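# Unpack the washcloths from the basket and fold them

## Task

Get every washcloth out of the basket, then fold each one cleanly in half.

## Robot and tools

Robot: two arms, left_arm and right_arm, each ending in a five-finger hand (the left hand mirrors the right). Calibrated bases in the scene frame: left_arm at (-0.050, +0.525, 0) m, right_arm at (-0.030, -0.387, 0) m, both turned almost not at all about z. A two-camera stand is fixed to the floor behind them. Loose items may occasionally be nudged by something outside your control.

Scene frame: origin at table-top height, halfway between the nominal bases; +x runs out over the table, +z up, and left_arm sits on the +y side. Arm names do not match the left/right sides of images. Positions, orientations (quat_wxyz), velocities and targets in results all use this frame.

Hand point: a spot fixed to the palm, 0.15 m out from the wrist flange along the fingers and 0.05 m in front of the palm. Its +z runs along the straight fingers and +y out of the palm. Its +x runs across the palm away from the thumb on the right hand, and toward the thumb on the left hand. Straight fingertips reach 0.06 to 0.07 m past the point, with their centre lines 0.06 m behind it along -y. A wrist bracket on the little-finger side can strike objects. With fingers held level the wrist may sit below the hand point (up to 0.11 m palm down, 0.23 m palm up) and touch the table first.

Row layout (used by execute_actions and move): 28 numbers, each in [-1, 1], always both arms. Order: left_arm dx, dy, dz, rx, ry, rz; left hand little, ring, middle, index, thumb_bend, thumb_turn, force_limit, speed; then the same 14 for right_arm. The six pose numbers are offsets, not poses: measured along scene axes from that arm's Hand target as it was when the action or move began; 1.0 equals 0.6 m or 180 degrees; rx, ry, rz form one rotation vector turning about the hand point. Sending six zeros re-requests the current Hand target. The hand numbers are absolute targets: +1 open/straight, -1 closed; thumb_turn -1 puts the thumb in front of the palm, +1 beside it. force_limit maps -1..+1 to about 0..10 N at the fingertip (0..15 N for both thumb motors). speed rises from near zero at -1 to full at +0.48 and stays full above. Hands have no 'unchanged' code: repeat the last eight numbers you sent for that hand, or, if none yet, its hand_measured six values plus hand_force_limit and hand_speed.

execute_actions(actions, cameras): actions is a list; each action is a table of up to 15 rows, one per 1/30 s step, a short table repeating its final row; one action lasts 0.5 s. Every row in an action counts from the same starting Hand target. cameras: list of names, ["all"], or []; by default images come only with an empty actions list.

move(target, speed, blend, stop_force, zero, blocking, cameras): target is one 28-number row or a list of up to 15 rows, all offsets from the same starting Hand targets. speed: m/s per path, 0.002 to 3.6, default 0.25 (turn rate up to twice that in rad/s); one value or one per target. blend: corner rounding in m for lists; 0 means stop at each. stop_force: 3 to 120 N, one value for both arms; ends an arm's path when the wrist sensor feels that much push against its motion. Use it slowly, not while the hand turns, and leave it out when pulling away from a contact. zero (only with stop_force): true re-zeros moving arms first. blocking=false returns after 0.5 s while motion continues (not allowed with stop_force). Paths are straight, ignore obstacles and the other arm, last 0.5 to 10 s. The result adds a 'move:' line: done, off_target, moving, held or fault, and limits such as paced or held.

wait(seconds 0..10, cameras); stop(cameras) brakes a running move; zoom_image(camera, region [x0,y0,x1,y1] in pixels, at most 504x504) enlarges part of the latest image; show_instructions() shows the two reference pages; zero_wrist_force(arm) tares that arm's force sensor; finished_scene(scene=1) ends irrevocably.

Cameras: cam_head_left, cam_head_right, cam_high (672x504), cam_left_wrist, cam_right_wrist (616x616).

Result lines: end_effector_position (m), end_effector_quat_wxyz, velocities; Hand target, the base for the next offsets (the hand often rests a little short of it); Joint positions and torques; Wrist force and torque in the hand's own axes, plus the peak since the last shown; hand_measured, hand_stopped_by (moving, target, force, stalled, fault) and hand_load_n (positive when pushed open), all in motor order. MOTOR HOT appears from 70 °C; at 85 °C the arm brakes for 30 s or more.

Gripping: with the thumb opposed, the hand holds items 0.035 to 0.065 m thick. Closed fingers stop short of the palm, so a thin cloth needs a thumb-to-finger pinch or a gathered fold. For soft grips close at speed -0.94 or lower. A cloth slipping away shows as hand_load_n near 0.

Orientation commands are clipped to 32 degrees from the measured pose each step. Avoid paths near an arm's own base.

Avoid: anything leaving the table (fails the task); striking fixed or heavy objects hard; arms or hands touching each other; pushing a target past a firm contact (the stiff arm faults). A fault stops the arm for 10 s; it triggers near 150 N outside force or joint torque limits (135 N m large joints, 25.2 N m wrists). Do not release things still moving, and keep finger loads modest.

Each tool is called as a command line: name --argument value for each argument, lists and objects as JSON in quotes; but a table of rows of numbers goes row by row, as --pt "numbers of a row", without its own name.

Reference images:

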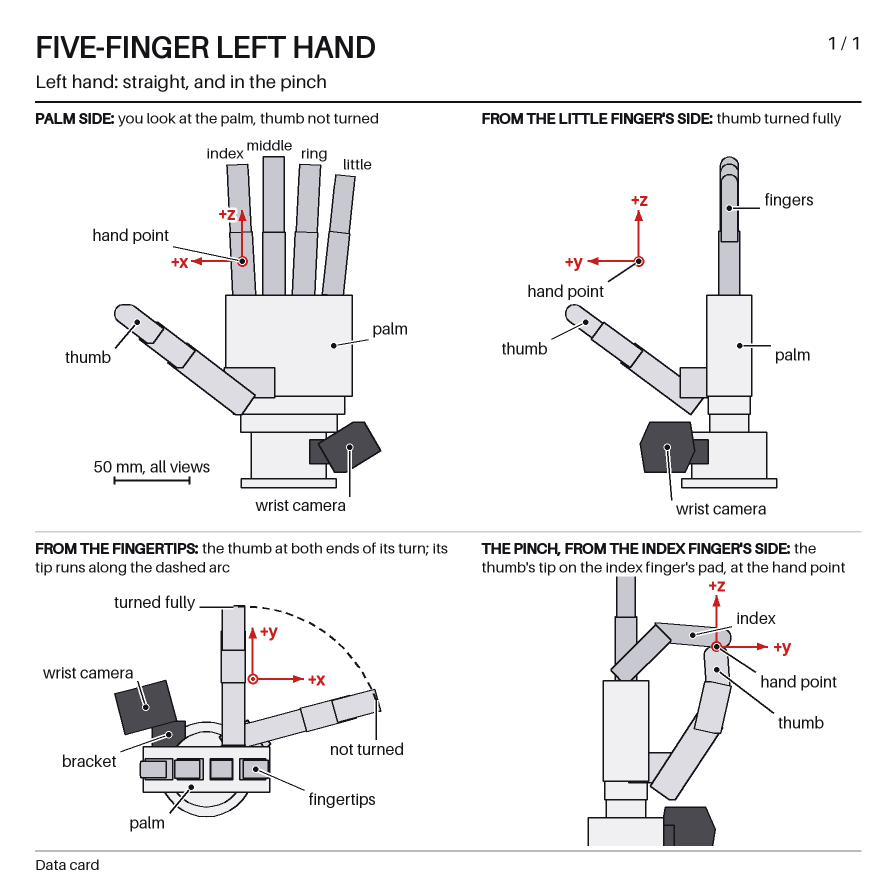

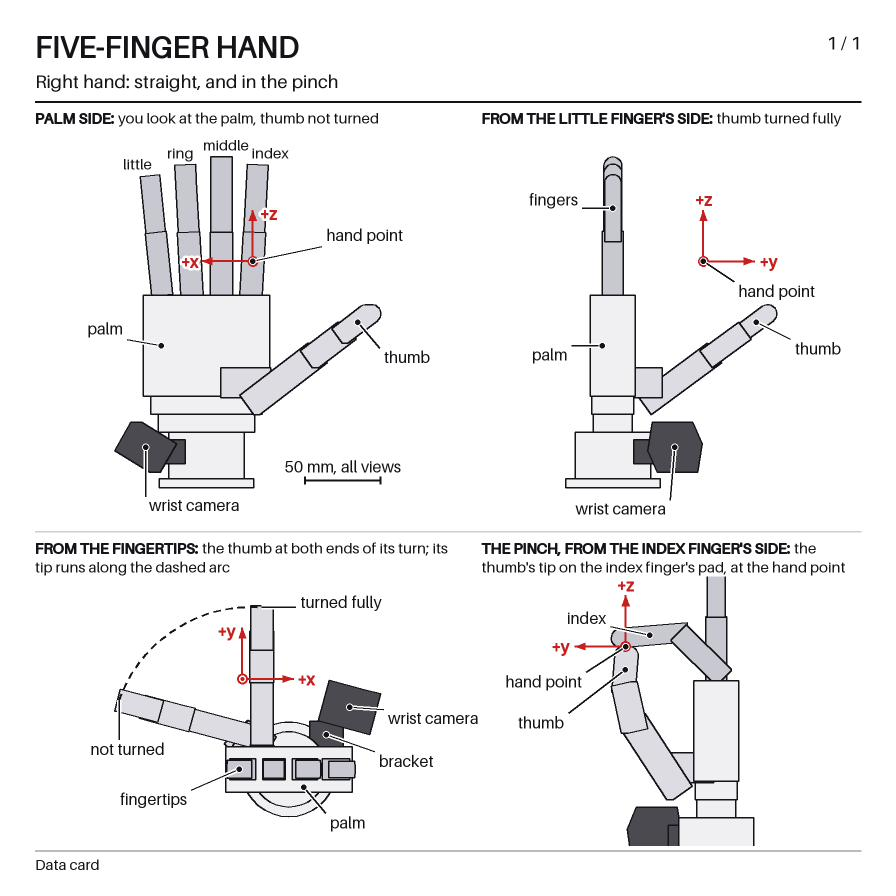

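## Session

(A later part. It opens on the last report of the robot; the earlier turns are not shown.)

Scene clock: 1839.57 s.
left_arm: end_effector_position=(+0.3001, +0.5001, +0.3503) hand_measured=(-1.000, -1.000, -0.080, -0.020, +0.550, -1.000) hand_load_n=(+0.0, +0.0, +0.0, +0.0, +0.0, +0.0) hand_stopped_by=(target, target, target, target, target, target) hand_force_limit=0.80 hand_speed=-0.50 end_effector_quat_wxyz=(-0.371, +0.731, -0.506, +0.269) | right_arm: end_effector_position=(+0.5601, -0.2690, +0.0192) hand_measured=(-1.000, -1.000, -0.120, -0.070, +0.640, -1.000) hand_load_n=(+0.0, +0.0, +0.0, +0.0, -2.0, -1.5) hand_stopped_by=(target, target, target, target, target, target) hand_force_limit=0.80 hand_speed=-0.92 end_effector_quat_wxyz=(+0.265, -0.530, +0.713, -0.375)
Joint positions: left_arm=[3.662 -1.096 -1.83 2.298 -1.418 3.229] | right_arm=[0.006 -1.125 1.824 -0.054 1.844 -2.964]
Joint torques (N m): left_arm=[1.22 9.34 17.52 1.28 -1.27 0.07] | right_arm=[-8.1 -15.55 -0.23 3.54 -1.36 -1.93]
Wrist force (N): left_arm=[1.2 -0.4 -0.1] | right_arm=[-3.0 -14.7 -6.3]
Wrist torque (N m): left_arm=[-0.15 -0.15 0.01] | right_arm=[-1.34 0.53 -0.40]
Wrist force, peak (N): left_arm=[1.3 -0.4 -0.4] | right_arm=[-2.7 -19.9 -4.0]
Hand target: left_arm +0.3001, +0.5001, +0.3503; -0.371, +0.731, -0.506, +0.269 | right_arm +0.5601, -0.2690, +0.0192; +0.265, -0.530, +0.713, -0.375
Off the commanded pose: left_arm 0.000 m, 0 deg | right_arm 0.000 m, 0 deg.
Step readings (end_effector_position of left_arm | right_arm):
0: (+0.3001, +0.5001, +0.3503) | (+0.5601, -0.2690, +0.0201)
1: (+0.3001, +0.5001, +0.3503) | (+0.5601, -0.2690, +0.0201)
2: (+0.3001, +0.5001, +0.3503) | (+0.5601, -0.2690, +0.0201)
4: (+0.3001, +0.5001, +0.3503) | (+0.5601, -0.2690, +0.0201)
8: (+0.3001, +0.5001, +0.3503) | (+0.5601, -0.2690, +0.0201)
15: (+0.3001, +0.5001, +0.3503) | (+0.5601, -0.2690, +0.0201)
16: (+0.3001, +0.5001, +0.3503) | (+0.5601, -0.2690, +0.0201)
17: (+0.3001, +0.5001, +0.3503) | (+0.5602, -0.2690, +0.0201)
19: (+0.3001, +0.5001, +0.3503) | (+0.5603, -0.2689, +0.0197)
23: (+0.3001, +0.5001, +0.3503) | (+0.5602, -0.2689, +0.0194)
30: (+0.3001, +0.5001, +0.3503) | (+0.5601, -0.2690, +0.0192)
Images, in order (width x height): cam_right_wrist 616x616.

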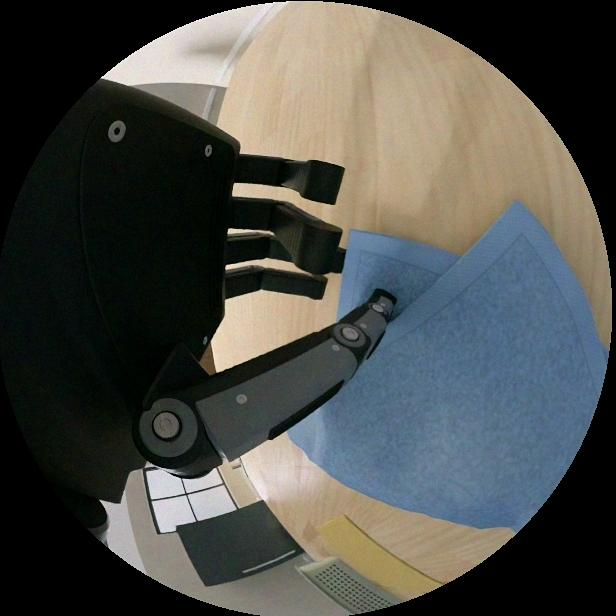

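execute_actions --actions '[[[0,0,0,0,0,0,-1,-1,-0.08,-0.02,0.55,-1,0.8,-0.5,0,0,-0.0012,0,0,0,-1,-1,-0.16,-0.12,0.63,-1,0.9,-0.92]],[[0,0,0,0,0,0,-1,-1,-0.08,-0.02,0.55,-1,0.8,-0.5,0,0,-0.001,0,0,0,-1,-1,-0.22,-0.18,0.61,-1,0.9,-0.92]]]' --cameras '["cam_right_wrist"]'

zoom_image --camera "cam_right_wrist" --region '[260, 200, 460, 380]'

Scene clock: 1846.63 s.
left_arm: end_effector_position=(+0.3001, +0.5001, +0.3503) hand_measured=(-1.000, -1.000, -0.080, -0.020, +0.550, -1.000) hand_load_n=(+0.0, +0.0, +0.5, +0.0, +0.0, +0.0) hand_stopped_by=(target, target, target, target, target, target) hand_force_limit=0.80 hand_speed=-0.50 end_effector_quat_wxyz=(-0.371, +0.731, -0.506, +0.269) | right_arm: end_effector_position=(+0.5601, -0.2690, +0.0179) hand_measured=(-1.000, -1.000, -0.220, -0.180, +0.610, -1.000) hand_load_n=(+0.0, +0.0, +0.0, +0.0, -0.5, -2.5) hand_stopped_by=(target, target, target, target, target, target) hand_force_limit=0.90 hand_speed=-0.92 end_effector_quat_wxyz=(+0.265, -0.530, +0.713, -0.375)
Joint positions: left_arm=[3.662 -1.096 -1.83 2.298 -1.418 3.229] | right_arm=[0.006 -1.123 1.825 -0.058 1.844 -2.964]
Joint torques (N m): left_arm=[0.25 9.78 16.68 1.36 -1.33 0.07] | right_arm=[-7.22 -7.56 -0.36 2.64 -1.49 -1.78]
Wrist force (N): left_arm=[1.2 -0.3 -0.3] | right_arm=[-3.4 -27.3 -21.5]
Wrist torque (N m): left_arm=[-0.13 -0.15 0.01] | right_arm=[-2.29 0.75 -0.61]
Wrist force, peak (N): left_arm=[1.4 -0.5 -0.2] | right_arm=[-3.1 -30.7 -21.1]
Hand target: left_arm +0.3001, +0.5001, +0.3503; -0.371, +0.731, -0.506, +0.269 | right_arm +0.5601, -0.2690, +0.0179; +0.265, -0.530, +0.713, -0.375
Off the commanded pose: left_arm 0.000 m, 0 deg | right_arm 0.000 m, 0 deg.
Step readings (end_effector_position of left_arm | right_arm):
0: (+0.3001, +0.5001, +0.3503) | (+0.5601, -0.2690, +0.0192)
1: (+0.3001, +0.5001, +0.3503) | (+0.5601, -0.2690, +0.0192)
2: (+0.3001, +0.5001, +0.3503) | (+0.5600, -0.2690, +0.0190)
4: (+0.3001, +0.5001, +0.3503) | (+0.5601, -0.2690, +0.0186)
8: (+0.3001, +0.5001, +0.3503) | (+0.5601, -0.2690, +0.0184)
15: (+0.3001, +0.5001, +0.3503) | (+0.5601, -0.2690, +0.0184)
16: (+0.3001, +0.5001, +0.3503) | (+0.5601, -0.2690, +0.0184)
17: (+0.3001, +0.5001, +0.3503) | (+0.5601, -0.2690, +0.0184)
19: (+0.3001, +0.5001, +0.3503) | (+0.5602, -0.2690, +0.0180)
23: (+0.3001, +0.5001, +0.3503) | (+0.5601, -0.2690, +0.0179)
30: (+0.3001, +0.5001, +0.3503) | (+0.5601, -0.2690, +0.0179)
Images, in order (width x height): cam_right_wrist 616x616.

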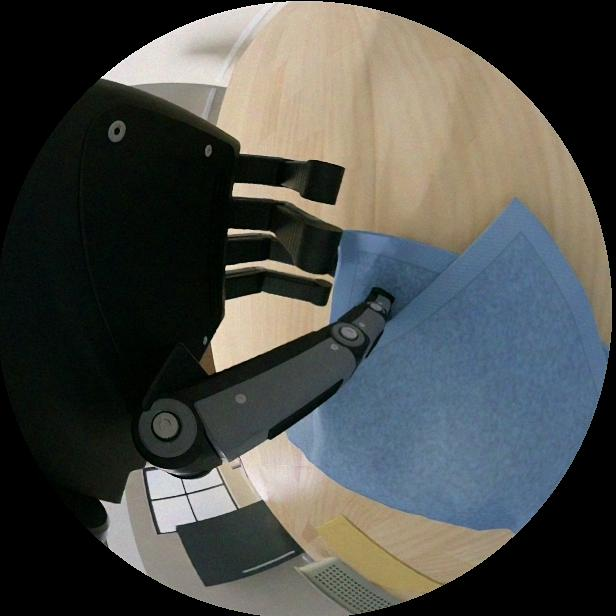

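Scaled by 2.520 from the camera's 616x616 image, which has a finer 880x880 frame.

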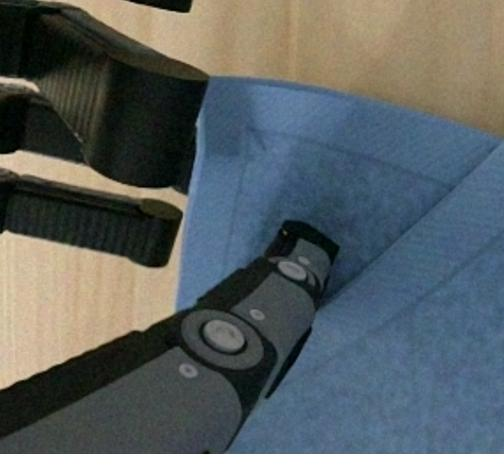

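execute_actions --actions '[[[0,0,0,0,0,0,-1,-1,-0.08,-0.02,0.55,-1,0.8,-0.5,0,0,0.0003,0,0,0,-1,-1,-0.28,-0.25,0.56,-1,0.9,-0.92]],[[0,0,0,0,0,0,-1,-1,-0.08,-0.02,0.55,-1,0.8,-0.5,0,0,-0.0003,0,0,0,-1,-1,-0.33,-0.31,0.50,-1,0.9,-0.92]]]' --cameras '["cam_right_wrist"]'

zoom_image --camera "cam_right_wrist" --region '[260, 200, 460, 380]'

Scene clock: 1853.67 s.
left_arm: end_effector_position=(+0.3001, +0.5001, +0.3503) hand_measured=(-1.000, -1.000, -0.080, -0.020, +0.550, -1.000) hand_load_n=(+0.0, +0.0, +0.0, +0.0, +0.0, +0.0) hand_stopped_by=(target, target, target, target, target, target) hand_force_limit=0.80 hand_speed=-0.50 end_effector_quat_wxyz=(-0.371, +0.731, -0.506, +0.269) | right_arm: end_effector_position=(+0.5601, -0.2690, +0.0179) hand_measured=(-1.000, -1.000, -0.330, -0.310, +0.500, -1.000) hand_load_n=(+0.0, +0.0, +1.5, +0.0, +1.0, +0.5) hand_stopped_by=(target, target, target, target, target, target) hand_force_limit=0.90 hand_speed=-0.92 end_effector_quat_wxyz=(+0.265, -0.530, +0.713, -0.375)
Joint positions: left_arm=[3.662 -1.096 -1.83 2.298 -1.418 3.229] | right_arm=[0.006 -1.123 1.825 -0.058 1.844 -2.964]
Joint torques (N m): left_arm=[0.17 10 18.62 1.28 -1.34 0.03] | right_arm=[-6.68 -22.17 -5.14 -2.34 -1.16 -1.38]
Wrist force (N): left_arm=[1.1 -0.3 -0.3] | right_arm=[-3.1 -4.5 -0.2]
Wrist torque (N m): left_arm=[-0.12 -0.15 0.01] | right_arm=[-0.53 0.51 -0.26]
Wrist force, peak (N): left_arm=[1.4 -0.5 -0.4] | right_arm=[-3.3 -27.9 -21.4]
Hand target: left_arm +0.3001, +0.5001, +0.3503; -0.371, +0.731, -0.506, +0.269 | right_arm +0.5601, -0.2690, +0.0179; +0.265, -0.530, +0.713, -0.375
Off the commanded pose: left_arm 0.000 m, 0 deg | right_arm 0.000 m, 0 deg.
Step readings (end_effector_position of left_arm | right_arm):
0: (+0.3001, +0.5001, +0.3503) | (+0.5601, -0.2690, +0.0179)
1: (+0.3001, +0.5001, +0.3503) | (+0.5601, -0.2690, +0.0179)
2: (+0.3001, +0.5001, +0.3503) | (+0.5601, -0.2690, +0.0179)
4: (+0.3001, +0.5001, +0.3503) | (+0.5600, -0.2690, +0.0179)
8: (+0.3001, +0.5001, +0.3503) | (+0.5600, -0.2690, +0.0179)
15: (+0.3001, +0.5001, +0.3503) | (+0.5601, -0.2690, +0.0180)
16: (+0.3001, +0.5001, +0.3503) | (+0.5601, -0.2690, +0.0180)
17: (+0.3001, +0.5001, +0.3503) | (+0.5601, -0.2690, +0.0180)
19: (+0.3001, +0.5001, +0.3503) | (+0.5601, -0.2690, +0.0180)
23: (+0.3001, +0.5001, +0.3503) | (+0.5602, -0.2690, +0.0180)
30: (+0.3001, +0.5001, +0.3503) | (+0.5602, -0.2690, +0.0179)
Images, in order (width x height): cam_right_wrist 616x616.

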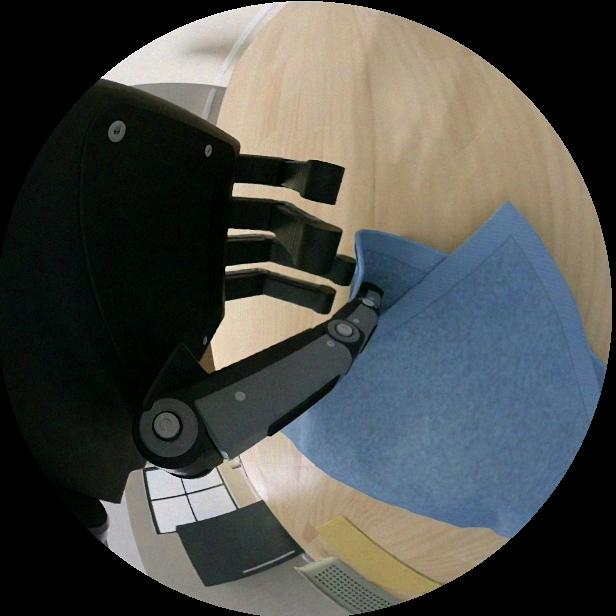

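Scaled by 2.520 from the camera's 616x616 image, which has a finer 880x880 frame.

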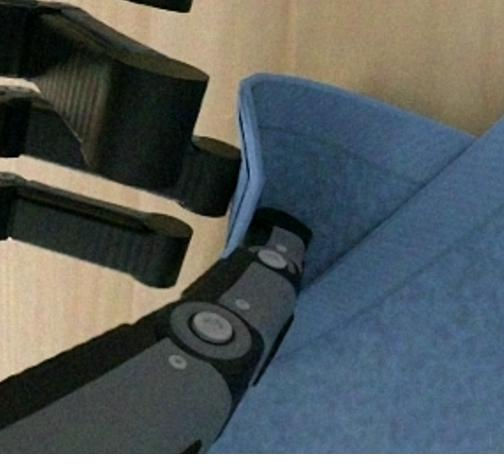

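execute_actions --actions '[[[0,0,0,0,0,0,-1,-1,-0.08,-0.02,0.55,-1,0.8,-0.5,0,0,-0.0004,0,0,0,-1,-1,-0.36,-0.34,0.44,-1,0.9,-0.92]],[[0,0,0,0,0,0,-1,-1,-0.08,-0.02,0.55,-1,0.8,-0.5,0,0,0,0,0,0,-1,-1,-0.4,-0.36,0.38,-1,0.9,-0.92]],[[0,0,0,0,0,0,-1,-1,-0.08,-0.02,0.55,-1,0.8,-0.5,0,0,0,0,0,0,-1,-1,-0.42,-0.36,0.30,-1,0.9,-0.92]]]' --cameras '["cam_right_wrist"]'

zoom_image --camera "cam_right_wrist" --region '[260, 200, 460, 380]'

Scene clock: 1861.10 s.
left_arm: end_effector_position=(+0.3001, +0.5001, +0.3503) hand_measured=(-1.000, -1.000, -0.080, -0.020, +0.550, -1.000) hand_load_n=(+0.0, +0.0, +0.0, +0.0, +0.0, +0.0) hand_stopped_by=(target, target, target, target, target, target) hand_force_limit=0.80 hand_speed=-0.50 end_effector_quat_wxyz=(-0.371, +0.731, -0.506, +0.269) | right_arm: end_effector_position=(+0.5601, -0.2690, +0.0176) hand_measured=(-1.000, -1.000, -0.386, -0.360, +0.406, -1.000) hand_load_n=(+0.0, +0.0, +13.5, +0.0, +13.5, +3.0) hand_stopped_by=(target, target, force, target, force, target) hand_force_limit=0.90 hand_speed=-0.92 end_effector_quat_wxyz=(+0.265, -0.530, +0.713, -0.375)
Joint positions: left_arm=[3.662 -1.096 -1.83 2.298 -1.418 3.229] | right_arm=[0.006 -1.122 1.825 -0.058 1.844 -2.964]
Joint torques (N m): left_arm=[1.08 10.51 17.28 1.26 -1.35 0.03] | right_arm=[-6.4 -21.43 -14.64 1.8 -1.32 -1.23]
Wrist force (N): left_arm=[1.2 -0.4 -0.3] | right_arm=[-2.7 -5.8 -0.9]
Wrist torque (N m): left_arm=[-0.15 -0.16 0.02] | right_arm=[-0.64 0.51 -0.29]
Wrist force, peak (N): left_arm=[1.4 -0.4 -0.2] | right_arm=[-2.5 -6.2 -1.4]
Hand target: left_arm +0.3001, +0.5001, +0.3503; -0.371, +0.731, -0.506, +0.269 | right_arm +0.5601, -0.2690, +0.0177; +0.265, -0.530, +0.713, -0.375
Off the commanded pose: left_arm 0.000 m, 0 deg | right_arm 0.000 m, 0 deg.
Step readings (end_effector_position of left_arm | right_arm):
0: (+0.3001, +0.5001, +0.3503) | (+0.5601, -0.2690, +0.0179)
1: (+0.3001, +0.5001, +0.3503) | (+0.5601, -0.2690, +0.0179)
2: (+0.3001, +0.5001, +0.3503) | (+0.5601, -0.2690, +0.0179)
4: (+0.3001, +0.5001, +0.3503) | (+0.5601, -0.2690, +0.0177)
8: (+0.3001, +0.5001, +0.3503) | (+0.5601, -0.2690, +0.0177)
15: (+0.3001, +0.5001, +0.3503) | (+0.5601, -0.2690, +0.0177)
16: (+0.3001, +0.5001, +0.3503) | (+0.5601, -0.2690, +0.0177)
17: (+0.3001, +0.5001, +0.3503) | (+0.5601, -0.2690, +0.0177)
19: (+0.3001, +0.5001, +0.3503) | (+0.5601, -0.2690, +0.0177)
23: (+0.3001, +0.5001, +0.3503) | (+0.5601, -0.2690, +0.0177)
30: (+0.3001, +0.5001, +0.3503) | (+0.5601, -0.2690, +0.0176)
31: (+0.3001, +0.5001, +0.3503) | (+0.5601, -0.2690, +0.0176)
32: (+0.3001, +0.5001, +0.3503) | (+0.5601, -0.2690, +0.0176)
34: (+0.3001, +0.5001, +0.3503) | (+0.5601, -0.2690, +0.0176)
38: (+0.3001, +0.5001, +0.3503) | (+0.5601, -0.2690, +0.0176)
45: (+0.3001, +0.5001, +0.3503) | (+0.5601, -0.2690, +0.0176)
Images, in order (width x height): cam_right_wrist 616x616.

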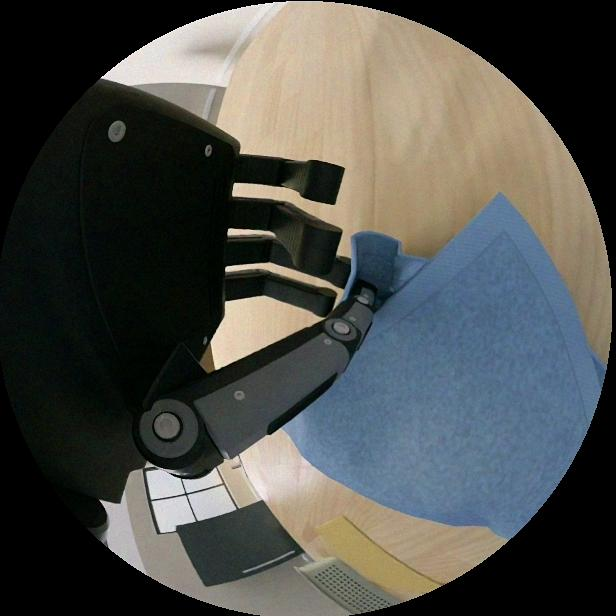

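Scaled by 2.520 from the camera's 616x616 image, which has a finer 880x880 frame.

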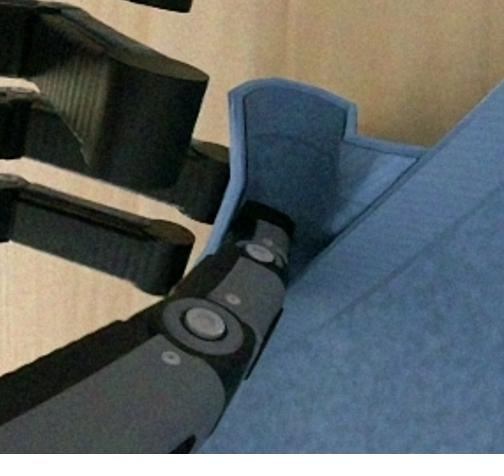

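move --pt "0 0 0 0 0 0 -1 -1 -0.08 -0.02 0.55 -1 0.8 -0.5 0 0 0.12 0 0 0 -1 -1 -0.42 -0.36 0.30 -1 0.9 -0.92" --pt "0 0 0 0 0 0 -1 -1 -0.08 -0.02 0.55 -1 0.8 -0.5 -0.02 0 0.66 0 0 0 -1 -1 -0.42 -0.36 0.30 -1 0.9 -0.92" --speed '[0.04, 0.1]' --cameras '["cam_high","cam_right_wrist"]'

zoom_image --camera "cam_high" --region '[160, 130, 340, 330]'

Scene clock: 1875.37 s.
left_arm: end_effector_position=(+0.3001, +0.5001, +0.3503) hand_measured=(-1.000, -1.000, -0.080, -0.020, +0.550, -1.000) hand_load_n=(+0.5, +0.0, +0.0, +0.0, +0.0, +0.0) hand_stopped_by=(target, target, target, target, target, target) hand_force_limit=0.80 hand_speed=-0.50 end_effector_quat_wxyz=(-0.371, +0.731, -0.506, +0.269) | right_arm: end_effector_position=(+0.5482, -0.2689, +0.4134) hand_measured=(-1.000, -1.000, -0.386, -0.360, +0.406, -1.000) hand_load_n=(+0.0, +0.0, +12.0, +0.0, +10.5, +2.5) hand_stopped_by=(target, target, force, target, force, target) hand_force_limit=0.90 hand_speed=-0.92 end_effector_quat_wxyz=(+0.265, -0.530, +0.713, -0.375)
Joint positions: left_arm=[3.662 -1.096 -1.83 2.298 -1.418 3.229] | right_arm=[0.007 -1.344 1.057 0.932 1.844 -2.964]
Joint torques (N m): left_arm=[1.74 10.43 18.22 1.28 -1.38 0.09] | right_arm=[11.71 -45.1 -29.23 0.45 2 1.85]
Wrist force (N): left_arm=[1.3 -0.5 -0.3] | right_arm=[-3.3 -2.4 1.1]
Wrist torque (N m): left_arm=[-0.16 -0.18 0.02] | right_arm=[-0.47 0.49 -0.23]
Wrist force, peak (N): left_arm=[1.4 -0.5 -0.4] | right_arm=[-2.7 -6.3 -0.8]
Hand target: left_arm +0.3001, +0.5001, +0.3503; -0.371, +0.731, -0.506, +0.269 | right_arm +0.5481, -0.2690, +0.4137; +0.265, -0.530, +0.713, -0.375
Off the commanded pose: left_arm 0.000 m, 0 deg | right_arm 0.000 m, 0 deg.
move: done
Images, in order (width x height): cam_high 672x504, cam_right_wrist 616x616.

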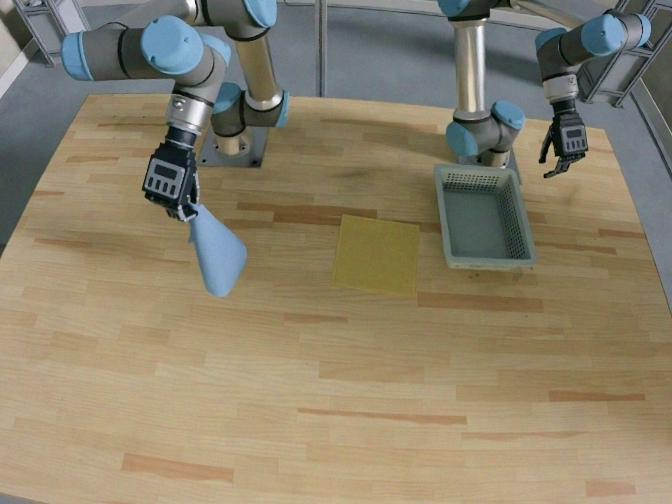

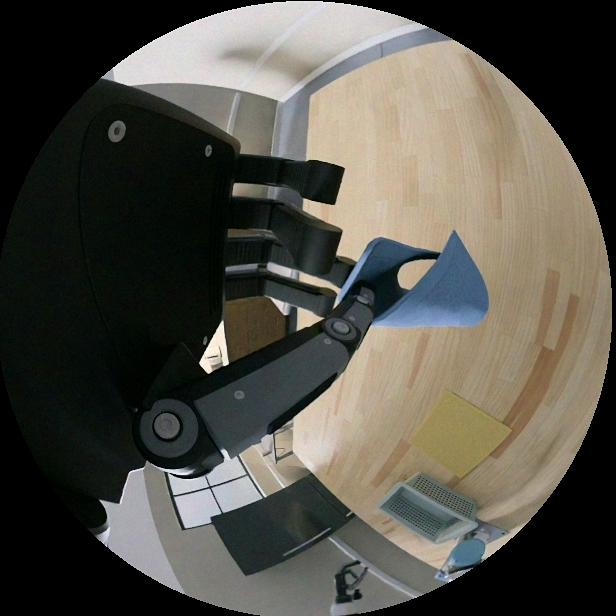

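Scaled by 2.520 from the camera's 672x504 image, which has a finer 960x720 frame.

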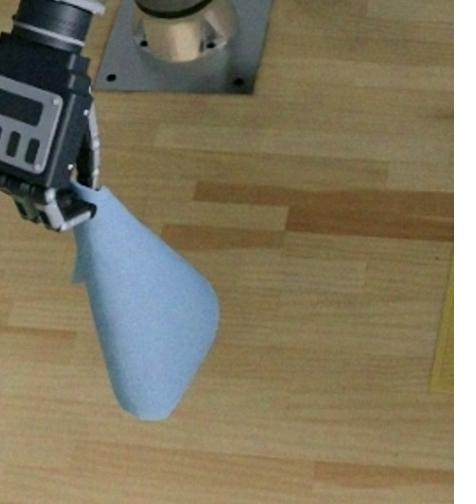

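move --pt "0 0 0 0 0 0 -1 -1 -0.08 -0.02 0.55 -1 0.8 -0.5 -0.213 0.09 -0.05 0 0 0 -1 -1 -0.42 -0.36 0.30 -1 0.9 -0.92" --speed 0.1

move --pt "0 0 0 0 0 0 -1 -1 -0.08 -0.02 0.55 -1 0.8 -0.5 0 0 -0.28 0 0 0 -1 -1 -0.42 -0.36 0.30 -1 0.9 -0.92" --speed 0.08 --cameras '["cam_high","cam_head_right","cam_right_wrist"]'

zoom_image --camera "cam_high" --region '[160, 130, 340, 330]'

Scene clock: 1882.93 s.
left_arm: end_effector_position=(+0.3001, +0.5001, +0.3503) hand_measured=(-1.000, -1.000, -0.080, -0.020, +0.550, -1.000) hand_load_n=(+0.0, +0.0, +0.0, +0.0, +0.0, +0.0) hand_stopped_by=(target, target, target, target, target, target) hand_force_limit=0.80 hand_speed=-0.50 end_effector_quat_wxyz=(-0.371, +0.731, -0.506, +0.269) | right_arm: end_effector_position=(+0.4203, -0.2149, +0.3837) hand_measured=(-1.000, -1.000, -0.386, -0.360, +0.406, -1.000) hand_load_n=(+0.0, +0.0, +12.0, +0.0, +10.5, +2.5) hand_stopped_by=(target, target, force, target, force, target) hand_force_limit=0.90 hand_speed=-0.92 end_effector_quat_wxyz=(+0.265, -0.530, +0.713, -0.375)
Joint positions: left_arm=[3.662 -1.096 -1.83 2.298 -1.418 3.229] | right_arm=[0.195 -1.588 1.415 0.861 1.993 -2.84]
Joint torques (N m): left_arm=[1.67 10.5 18.2 1.33 -1.25 0.16] | right_arm=[-3.61 -11.81 -24.95 0.57 -0.71 -2.06]
Wrist force (N): left_arm=[1.2 -0.2 -0.3] | right_arm=[-3.1 -2.5 1.3]
Wrist torque (N m): left_arm=[-0.11 -0.15 0.00] | right_arm=[-0.49 0.49 -0.05]
Wrist force, peak (N): left_arm=[1.5 -0.3 -0.1] | right_arm=[-3.4 -3.4 2.1]
Hand target: left_arm +0.3001, +0.5001, +0.3503; -0.371, +0.731, -0.506, +0.269 | right_arm +0.4203, -0.2150, +0.3837; +0.265, -0.530, +0.713, -0.375
Off the commanded pose: left_arm 0.000 m, 0 deg | right_arm 0.000 m, 0 deg.
move: done

Scene clock: 1885.47 s.
left_arm: end_effector_position=(+0.3001, +0.5001, +0.3503) hand_measured=(-1.000, -1.000, -0.080, -0.020, +0.550, -1.000) hand_load_n=(+0.0, +0.0, +0.0, +0.0, +0.0, +0.0) hand_stopped_by=(target, target, target, target, target, target) hand_force_limit=0.80 hand_speed=-0.50 end_effector_quat_wxyz=(-0.371, +0.731, -0.506, +0.269) | right_arm: end_effector_position=(+0.4203, -0.2149, +0.2156) hand_measured=(-1.000, -1.000, -0.386, -0.360, +0.406, -1.000) hand_load_n=(+0.0, +0.0, +12.0, +0.0, +10.5, +3.0) hand_stopped_by=(target, target, force, target, force, target) hand_force_limit=0.90 hand_speed=-0.92 end_effector_quat_wxyz=(+0.265, -0.530, +0.713, -0.375)
Joint positions: left_arm=[3.662 -1.096 -1.83 2.298 -1.418 3.229] | right_arm=[0.195 -1.571 1.83 0.429 1.993 -2.84]
Joint torques (N m): left_arm=[2.04 9.61 17.22 1.29 -1.35 0.33] | right_arm=[-1.1 -33.28 -24.76 0.93 -1.07 -2.47]
Wrist force (N): left_arm=[1.2 -0.3 -0.3] | right_arm=[-3.0 -2.3 1.3]
Wrist torque (N m): left_arm=[-0.13 -0.16 0.01] | right_arm=[-0.46 0.47 -0.04]
Wrist force, peak (N): left_arm=[1.4 -0.5 -0.3] | right_arm=[-3.3 -3.0 0.9]
Hand target: left_arm +0.3001, +0.5001, +0.3503; -0.371, +0.731, -0.506, +0.269 | right_arm +0.4203, -0.2150, +0.2157; +0.265, -0.530, +0.713, -0.375
Off the commanded pose: left_arm 0.000 m, 0 deg | right_arm 0.000 m, 0 deg.
move: done
Images, in order (width x height): cam_head_right 672x504, cam_high 672x504, cam_right_wrist 616x616.

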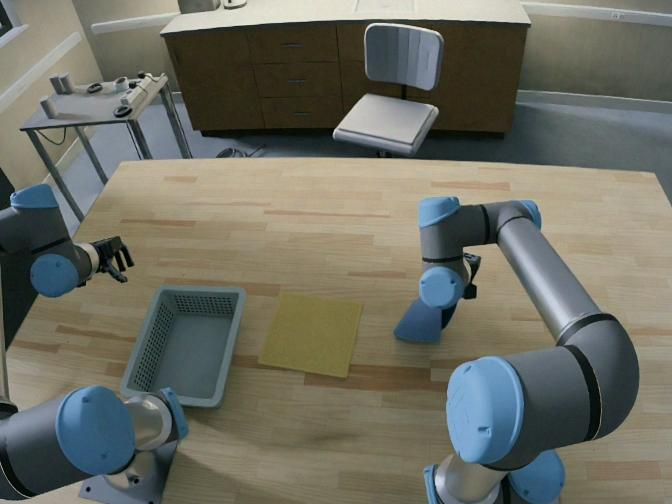

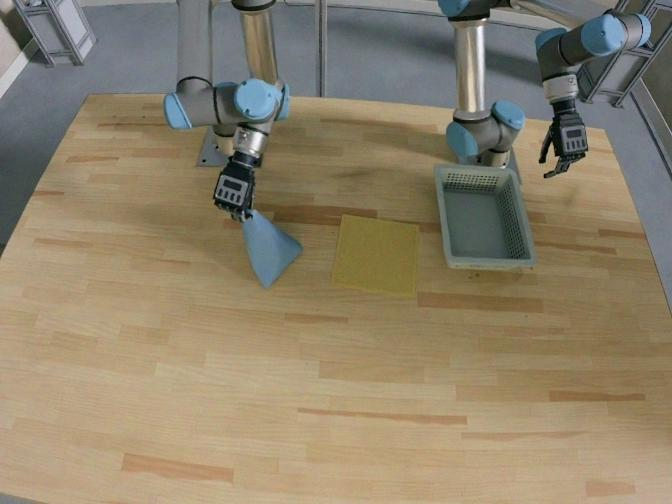

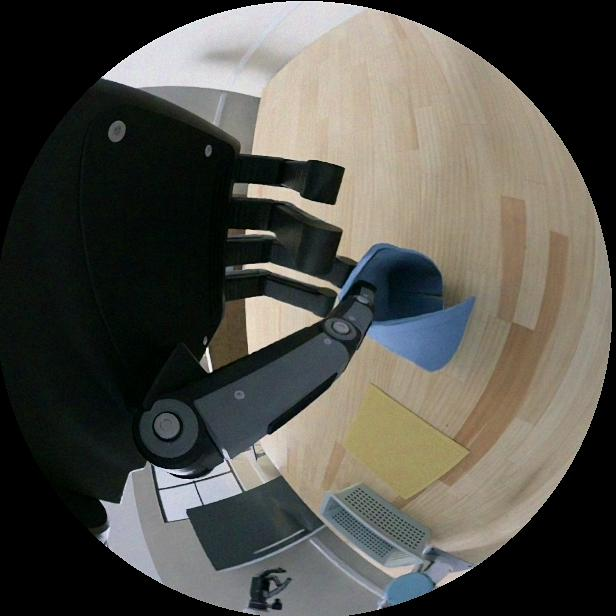

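Scaled by 2.520 from the camera's 672x504 image, which has a finer 960x720 frame.

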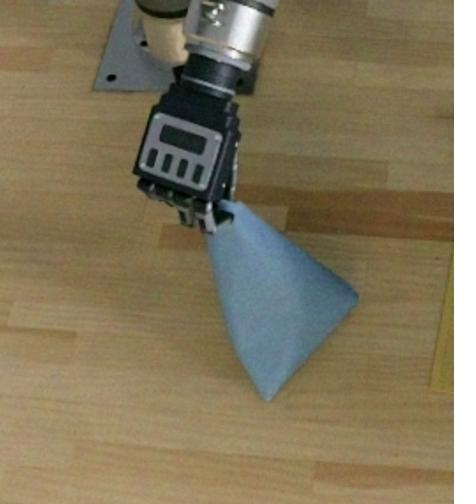

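move --pt "0 0 0 0 0 0 -1 -1 -0.08 -0.02 0.55 -1 0.8 -0.5 0.12 -0.04 -0.08 0 0 0 -1 -1 -0.42 -0.36 0.30 -1 0.9 -0.92" --pt "0 0 0 0 0 0 -1 -1 -0.08 -0.02 0.55 -1 0.8 -0.5 0.32 -0.105 -0.30 0 0 0 -1 -1 -0.42 -0.36 0.30 -1 0.9 -0.92" --speed 0.08 --blend 0.02 --cameras '["cam_high","cam_head_right","cam_right_wrist"]'

zoom_image --camera "cam_high" --region '[160, 170, 340, 350]'

Scene clock: 1894.60 s.
left_arm: end_effector_position=(+0.3001, +0.5001, +0.3503) hand_measured=(-1.000, -1.000, -0.080, -0.020, +0.550, -1.000) hand_load_n=(+0.0, +0.0, +0.0, +0.0, +0.0, +0.0) hand_stopped_by=(target, target, target, target, target, target) hand_force_limit=0.80 hand_speed=-0.50 end_effector_quat_wxyz=(-0.371, +0.731, -0.506, +0.269) | right_arm: end_effector_position=(+0.6124, -0.2781, +0.0357) hand_measured=(-1.000, -1.000, -0.386, -0.360, +0.406, -1.000) hand_load_n=(+0.0, +0.0, +12.0, +0.0, +10.5, +3.0) hand_stopped_by=(target, target, force, target, force, target) hand_force_limit=0.90 hand_speed=-0.92 end_effector_quat_wxyz=(+0.265, -0.530, +0.713, -0.375)
Joint positions: left_arm=[3.662 -1.096 -1.83 2.298 -1.418 3.229] | right_arm=[-0.015 -1.056 1.658 0.039 1.827 -2.978]
Joint torques (N m): left_arm=[1.76 10.3 18.27 1.18 -1.26 0.22] | right_arm=[14.07 -49.26 -7.28 3.23 2.33 1.68]
Wrist force (N): left_arm=[1.1 -0.2 -0.4] | right_arm=[-3.1 -2.6 1.0]
Wrist torque (N m): left_arm=[-0.11 -0.14 0.00] | right_arm=[-0.47 0.50 -0.04]
Wrist force, peak (N): left_arm=[1.5 -0.3 -0.3] | right_arm=[-3.2 -3.1 1.7]
Hand target: left_arm +0.3001, +0.5001, +0.3503; -0.371, +0.731, -0.506, +0.269 | right_arm +0.6123, -0.2780, +0.0357; +0.265, -0.530, +0.713, -0.375
Off the commanded pose: left_arm 0.000 m, 0 deg | right_arm 0.000 m, 0 deg.
move: done
Images, in order (width x height): cam_head_right 672x504, cam_high 672x504, cam_right_wrist 616x616.

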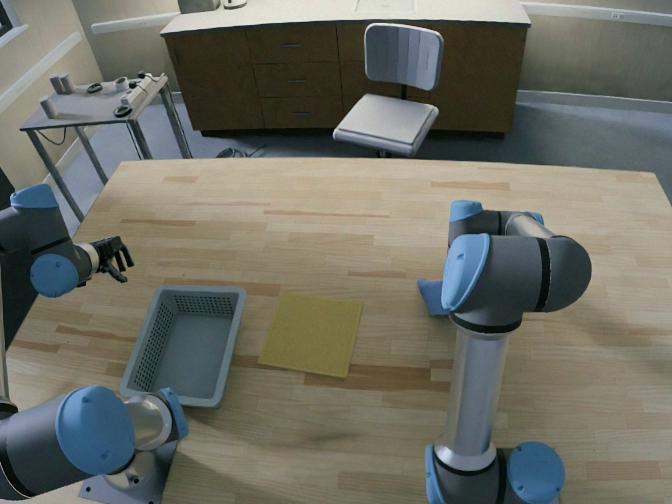

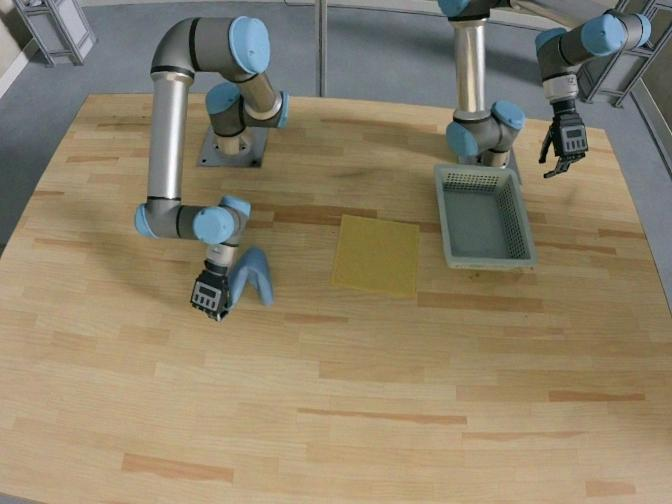

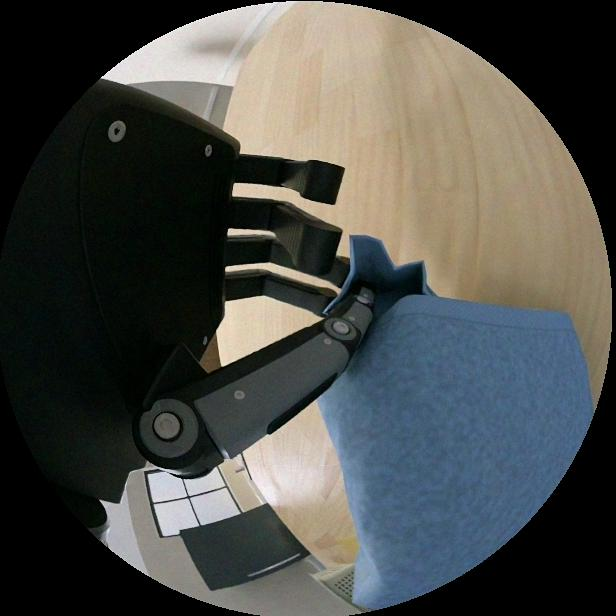

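Scaled by 2.800 from the camera's 672x504 image, which has a finer 960x720 frame.

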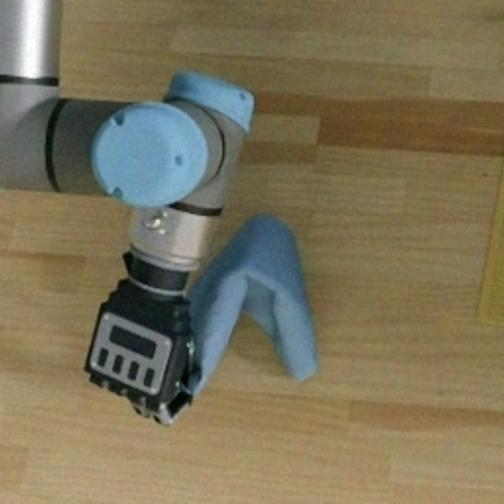

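move --pt "0 0 0 0 0 0 -1 -1 -0.08 -0.02 0.55 -1 0.8 -0.5 -0.05 0 0.3 0 0 0 -1 -1 -0.42 -0.36 0.30 -1 0.9 -0.92" --pt "0 0 0 0 0 0 -1 -1 -0.08 -0.02 0.55 -1 0.8 -0.5 -0.45 0.146 0.6 0 0 0 -1 -1 -0.42 -0.36 0.30 -1 0.9 -0.92" --speed 0.12 --blend 0.03 --cameras '["cam_high","cam_head_right","cam_right_wrist"]'

zoom_image --camera "cam_head_right" --region '[360, 180, 560, 380]'

Scene clock: 1908.60 s.
left_arm: end_effector_position=(+0.3001, +0.5001, +0.3503) hand_measured=(-1.000, -1.000, -0.080, -0.020, +0.550, -1.000) hand_load_n=(+0.0, +0.0, +0.0, +0.0, +0.0, +0.0) hand_stopped_by=(target, target, target, target, target, target) hand_force_limit=0.80 hand_speed=-0.50 end_effector_quat_wxyz=(-0.371, +0.731, -0.506, +0.269) | right_arm: end_effector_position=(+0.3423, -0.1903, +0.3957) hand_measured=(-1.000, -1.000, -0.386, -0.360, +0.406, -1.000) hand_load_n=(+0.0, +0.0, +12.0, +0.0, +10.5, +3.0) hand_stopped_by=(target, target, force, target, force, target) hand_force_limit=0.90 hand_speed=-0.92 end_effector_quat_wxyz=(+0.265, -0.530, +0.713, -0.375)
Joint positions: left_arm=[3.662 -1.096 -1.83 2.298 -1.418 3.229] | right_arm=[0.352 -1.685 1.482 0.944 2.111 -2.724]
Joint torques (N m): left_arm=[3.03 10.49 17.81 1.34 -1.28 0.35] | right_arm=[1.82 -1.21 -11.98 0.91 0.03 -1.31]
Wrist force (N): left_arm=[1.2 -0.3 -0.2] | right_arm=[-3.4 -2.8 1.2]
Wrist torque (N m): left_arm=[-0.13 -0.16 0.01] | right_arm=[-0.48 0.55 -0.04]
Wrist force, peak (N): left_arm=[1.5 -0.3 -0.5] | right_arm=[-3.4 -3.0 1.3]
Hand target: left_arm +0.3001, +0.5001, +0.3503; -0.371, +0.731, -0.506, +0.269 | right_arm +0.3423, -0.1904, +0.3957; +0.265, -0.530, +0.713, -0.375
Off the commanded pose: left_arm 0.000 m, 0 deg | right_arm 0.000 m, 0 deg.
move: done
Images, in order (width x height): cam_head_right 672x504, cam_high 672x504, cam_right_wrist 616x616.

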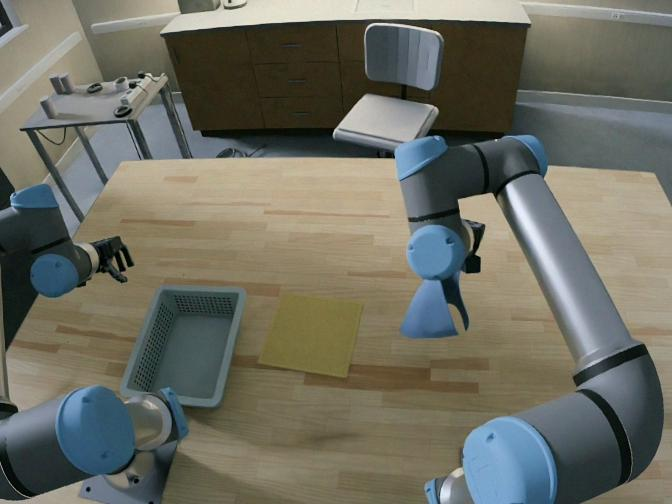

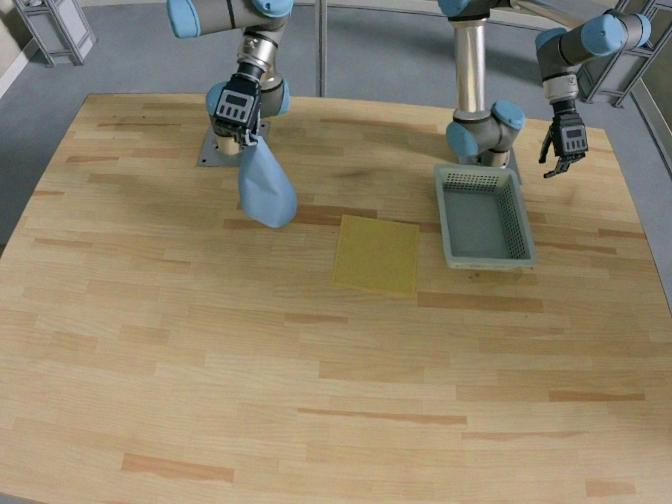

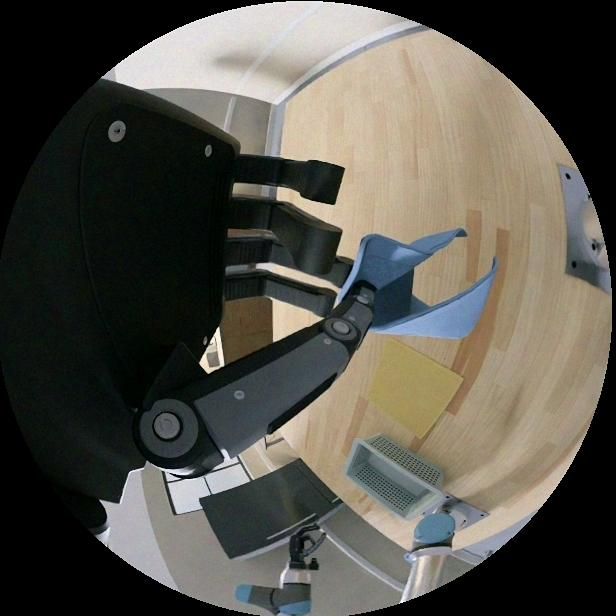

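Scaled by 2.520 from the camera's 672x504 image, which has a finer 960x720 frame.

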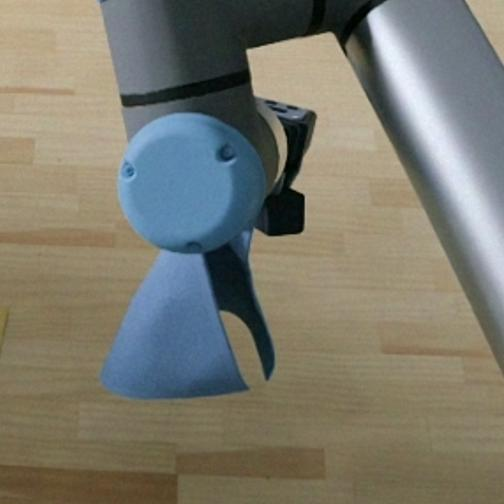

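move --pt "0 0 0 0 0 0 -1 -1 -0.08 -0.02 0.55 -1 0.8 -0.5 0.04 -0.013 -0.1 0 0 0 -1 -1 -0.42 -0.36 0.30 -1 0.9 -0.92" --pt "0 0 0 0 0 0 -1 -1 -0.08 -0.02 0.55 -1 0.8 -0.5 0.15 -0.049 -0.26 0 0 0 -1 -1 -0.42 -0.36 0.30 -1 0.9 -0.92" --pt "0 0 0 0 0 0 -1 -1 -0.08 -0.02 0.55 -1 0.8 -0.5 0.28 -0.091 -0.43 0 0 0 -1 -1 -0.42 -0.36 0.30 -1 0.9 -0.92" --pt "0 0 0 0 0 0 -1 -1 -0.08 -0.02 0.55 -1 0.8 -0.5 0.46 -0.149 -0.60 0 0 0 -1 -1 -0.42 -0.36 0.30 -1 0.9 -0.92" --speed 0.12 --blend 0.03 --cameras '["cam_high","cam_head_right","cam_right_wrist"]'

zoom_image --camera "cam_high" --region '[160, 170, 340, 350]'

Scene clock: 1919.70 s.
left_arm: end_effector_position=(+0.3001, +0.5001, +0.3503) hand_measured=(-1.000, -1.000, -0.080, -0.020, +0.550, -1.000) hand_load_n=(+0.0, +0.0, +0.0, +0.0, +0.0, +0.0) hand_stopped_by=(target, target, target, target, target, target) hand_force_limit=0.80 hand_speed=-0.50 end_effector_quat_wxyz=(-0.371, +0.731, -0.506, +0.269) | right_arm: end_effector_position=(+0.6183, -0.2798, +0.0357) hand_measured=(-1.000, -1.000, -0.386, -0.360, +0.406, -1.000) hand_load_n=(+0.0, +0.0, +12.0, +0.0, +10.5, +2.5) hand_stopped_by=(target, target, force, target, force, target) hand_force_limit=0.90 hand_speed=-0.92 end_effector_quat_wxyz=(+0.265, -0.530, +0.713, -0.375)
Joint positions: left_arm=[3.662 -1.096 -1.83 2.298 -1.418 3.229] | right_arm=[-0.019 -1.045 1.641 0.045 1.824 -2.98]
Joint torques (N m): left_arm=[4.13 10.93 18.04 1.28 -1.39 0.44] | right_arm=[12.68 -38.82 -12.62 2.57 2.43 2.34]
Wrist force (N): left_arm=[1.2 -0.4 -0.2] | right_arm=[-3.0 -2.8 1.2]
Wrist torque (N m): left_arm=[-0.15 -0.15 0.01] | right_arm=[-0.49 0.48 -0.05]
Wrist force, peak (N): left_arm=[1.4 -0.5 -0.5] | right_arm=[-3.4 -3.5 0.3]
Hand target: left_arm +0.3001, +0.5001, +0.3503; -0.371, +0.731, -0.506, +0.269 | right_arm +0.6183, -0.2798, +0.0357; +0.265, -0.530, +0.713, -0.375
Off the commanded pose: left_arm 0.000 m, 0 deg | right_arm 0.000 m, 0 deg.
move: done
Images, in order (width x height): cam_head_right 672x504, cam_high 672x504, cam_right_wrist 616x616.

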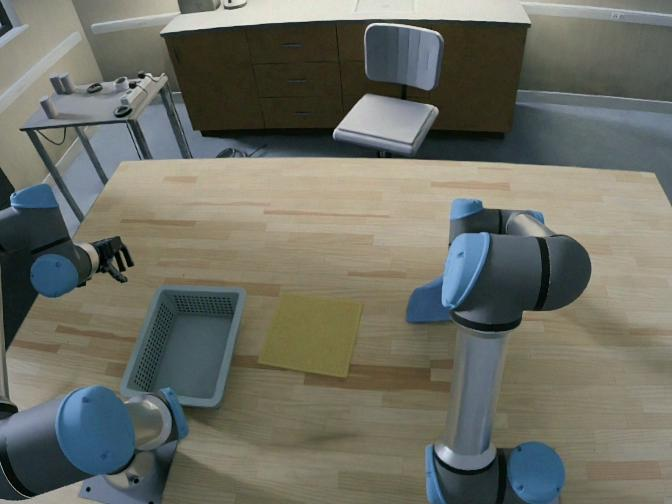

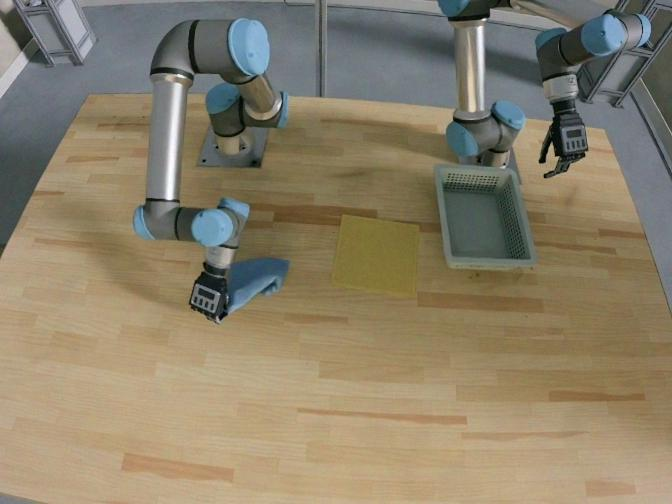

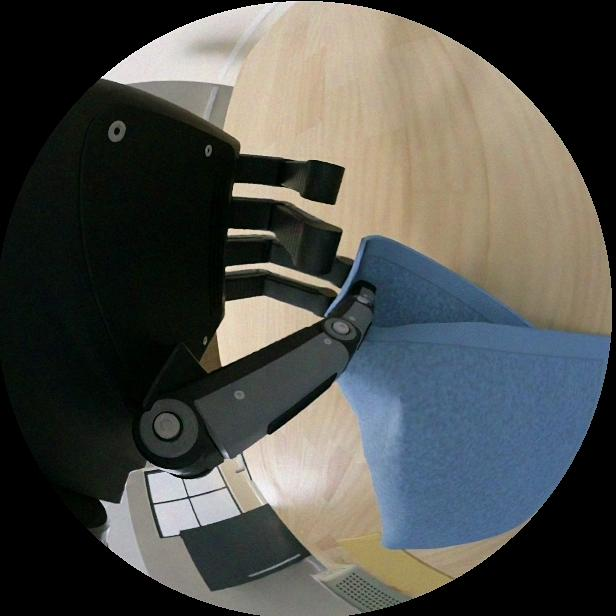

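Scaled by 2.800 from the camera's 672x504 image, which has a finer 960x720 frame.

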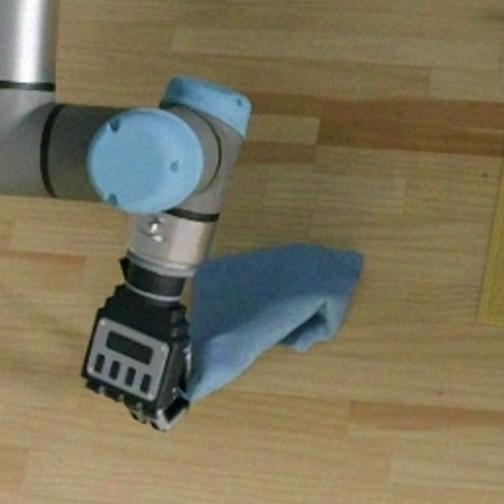

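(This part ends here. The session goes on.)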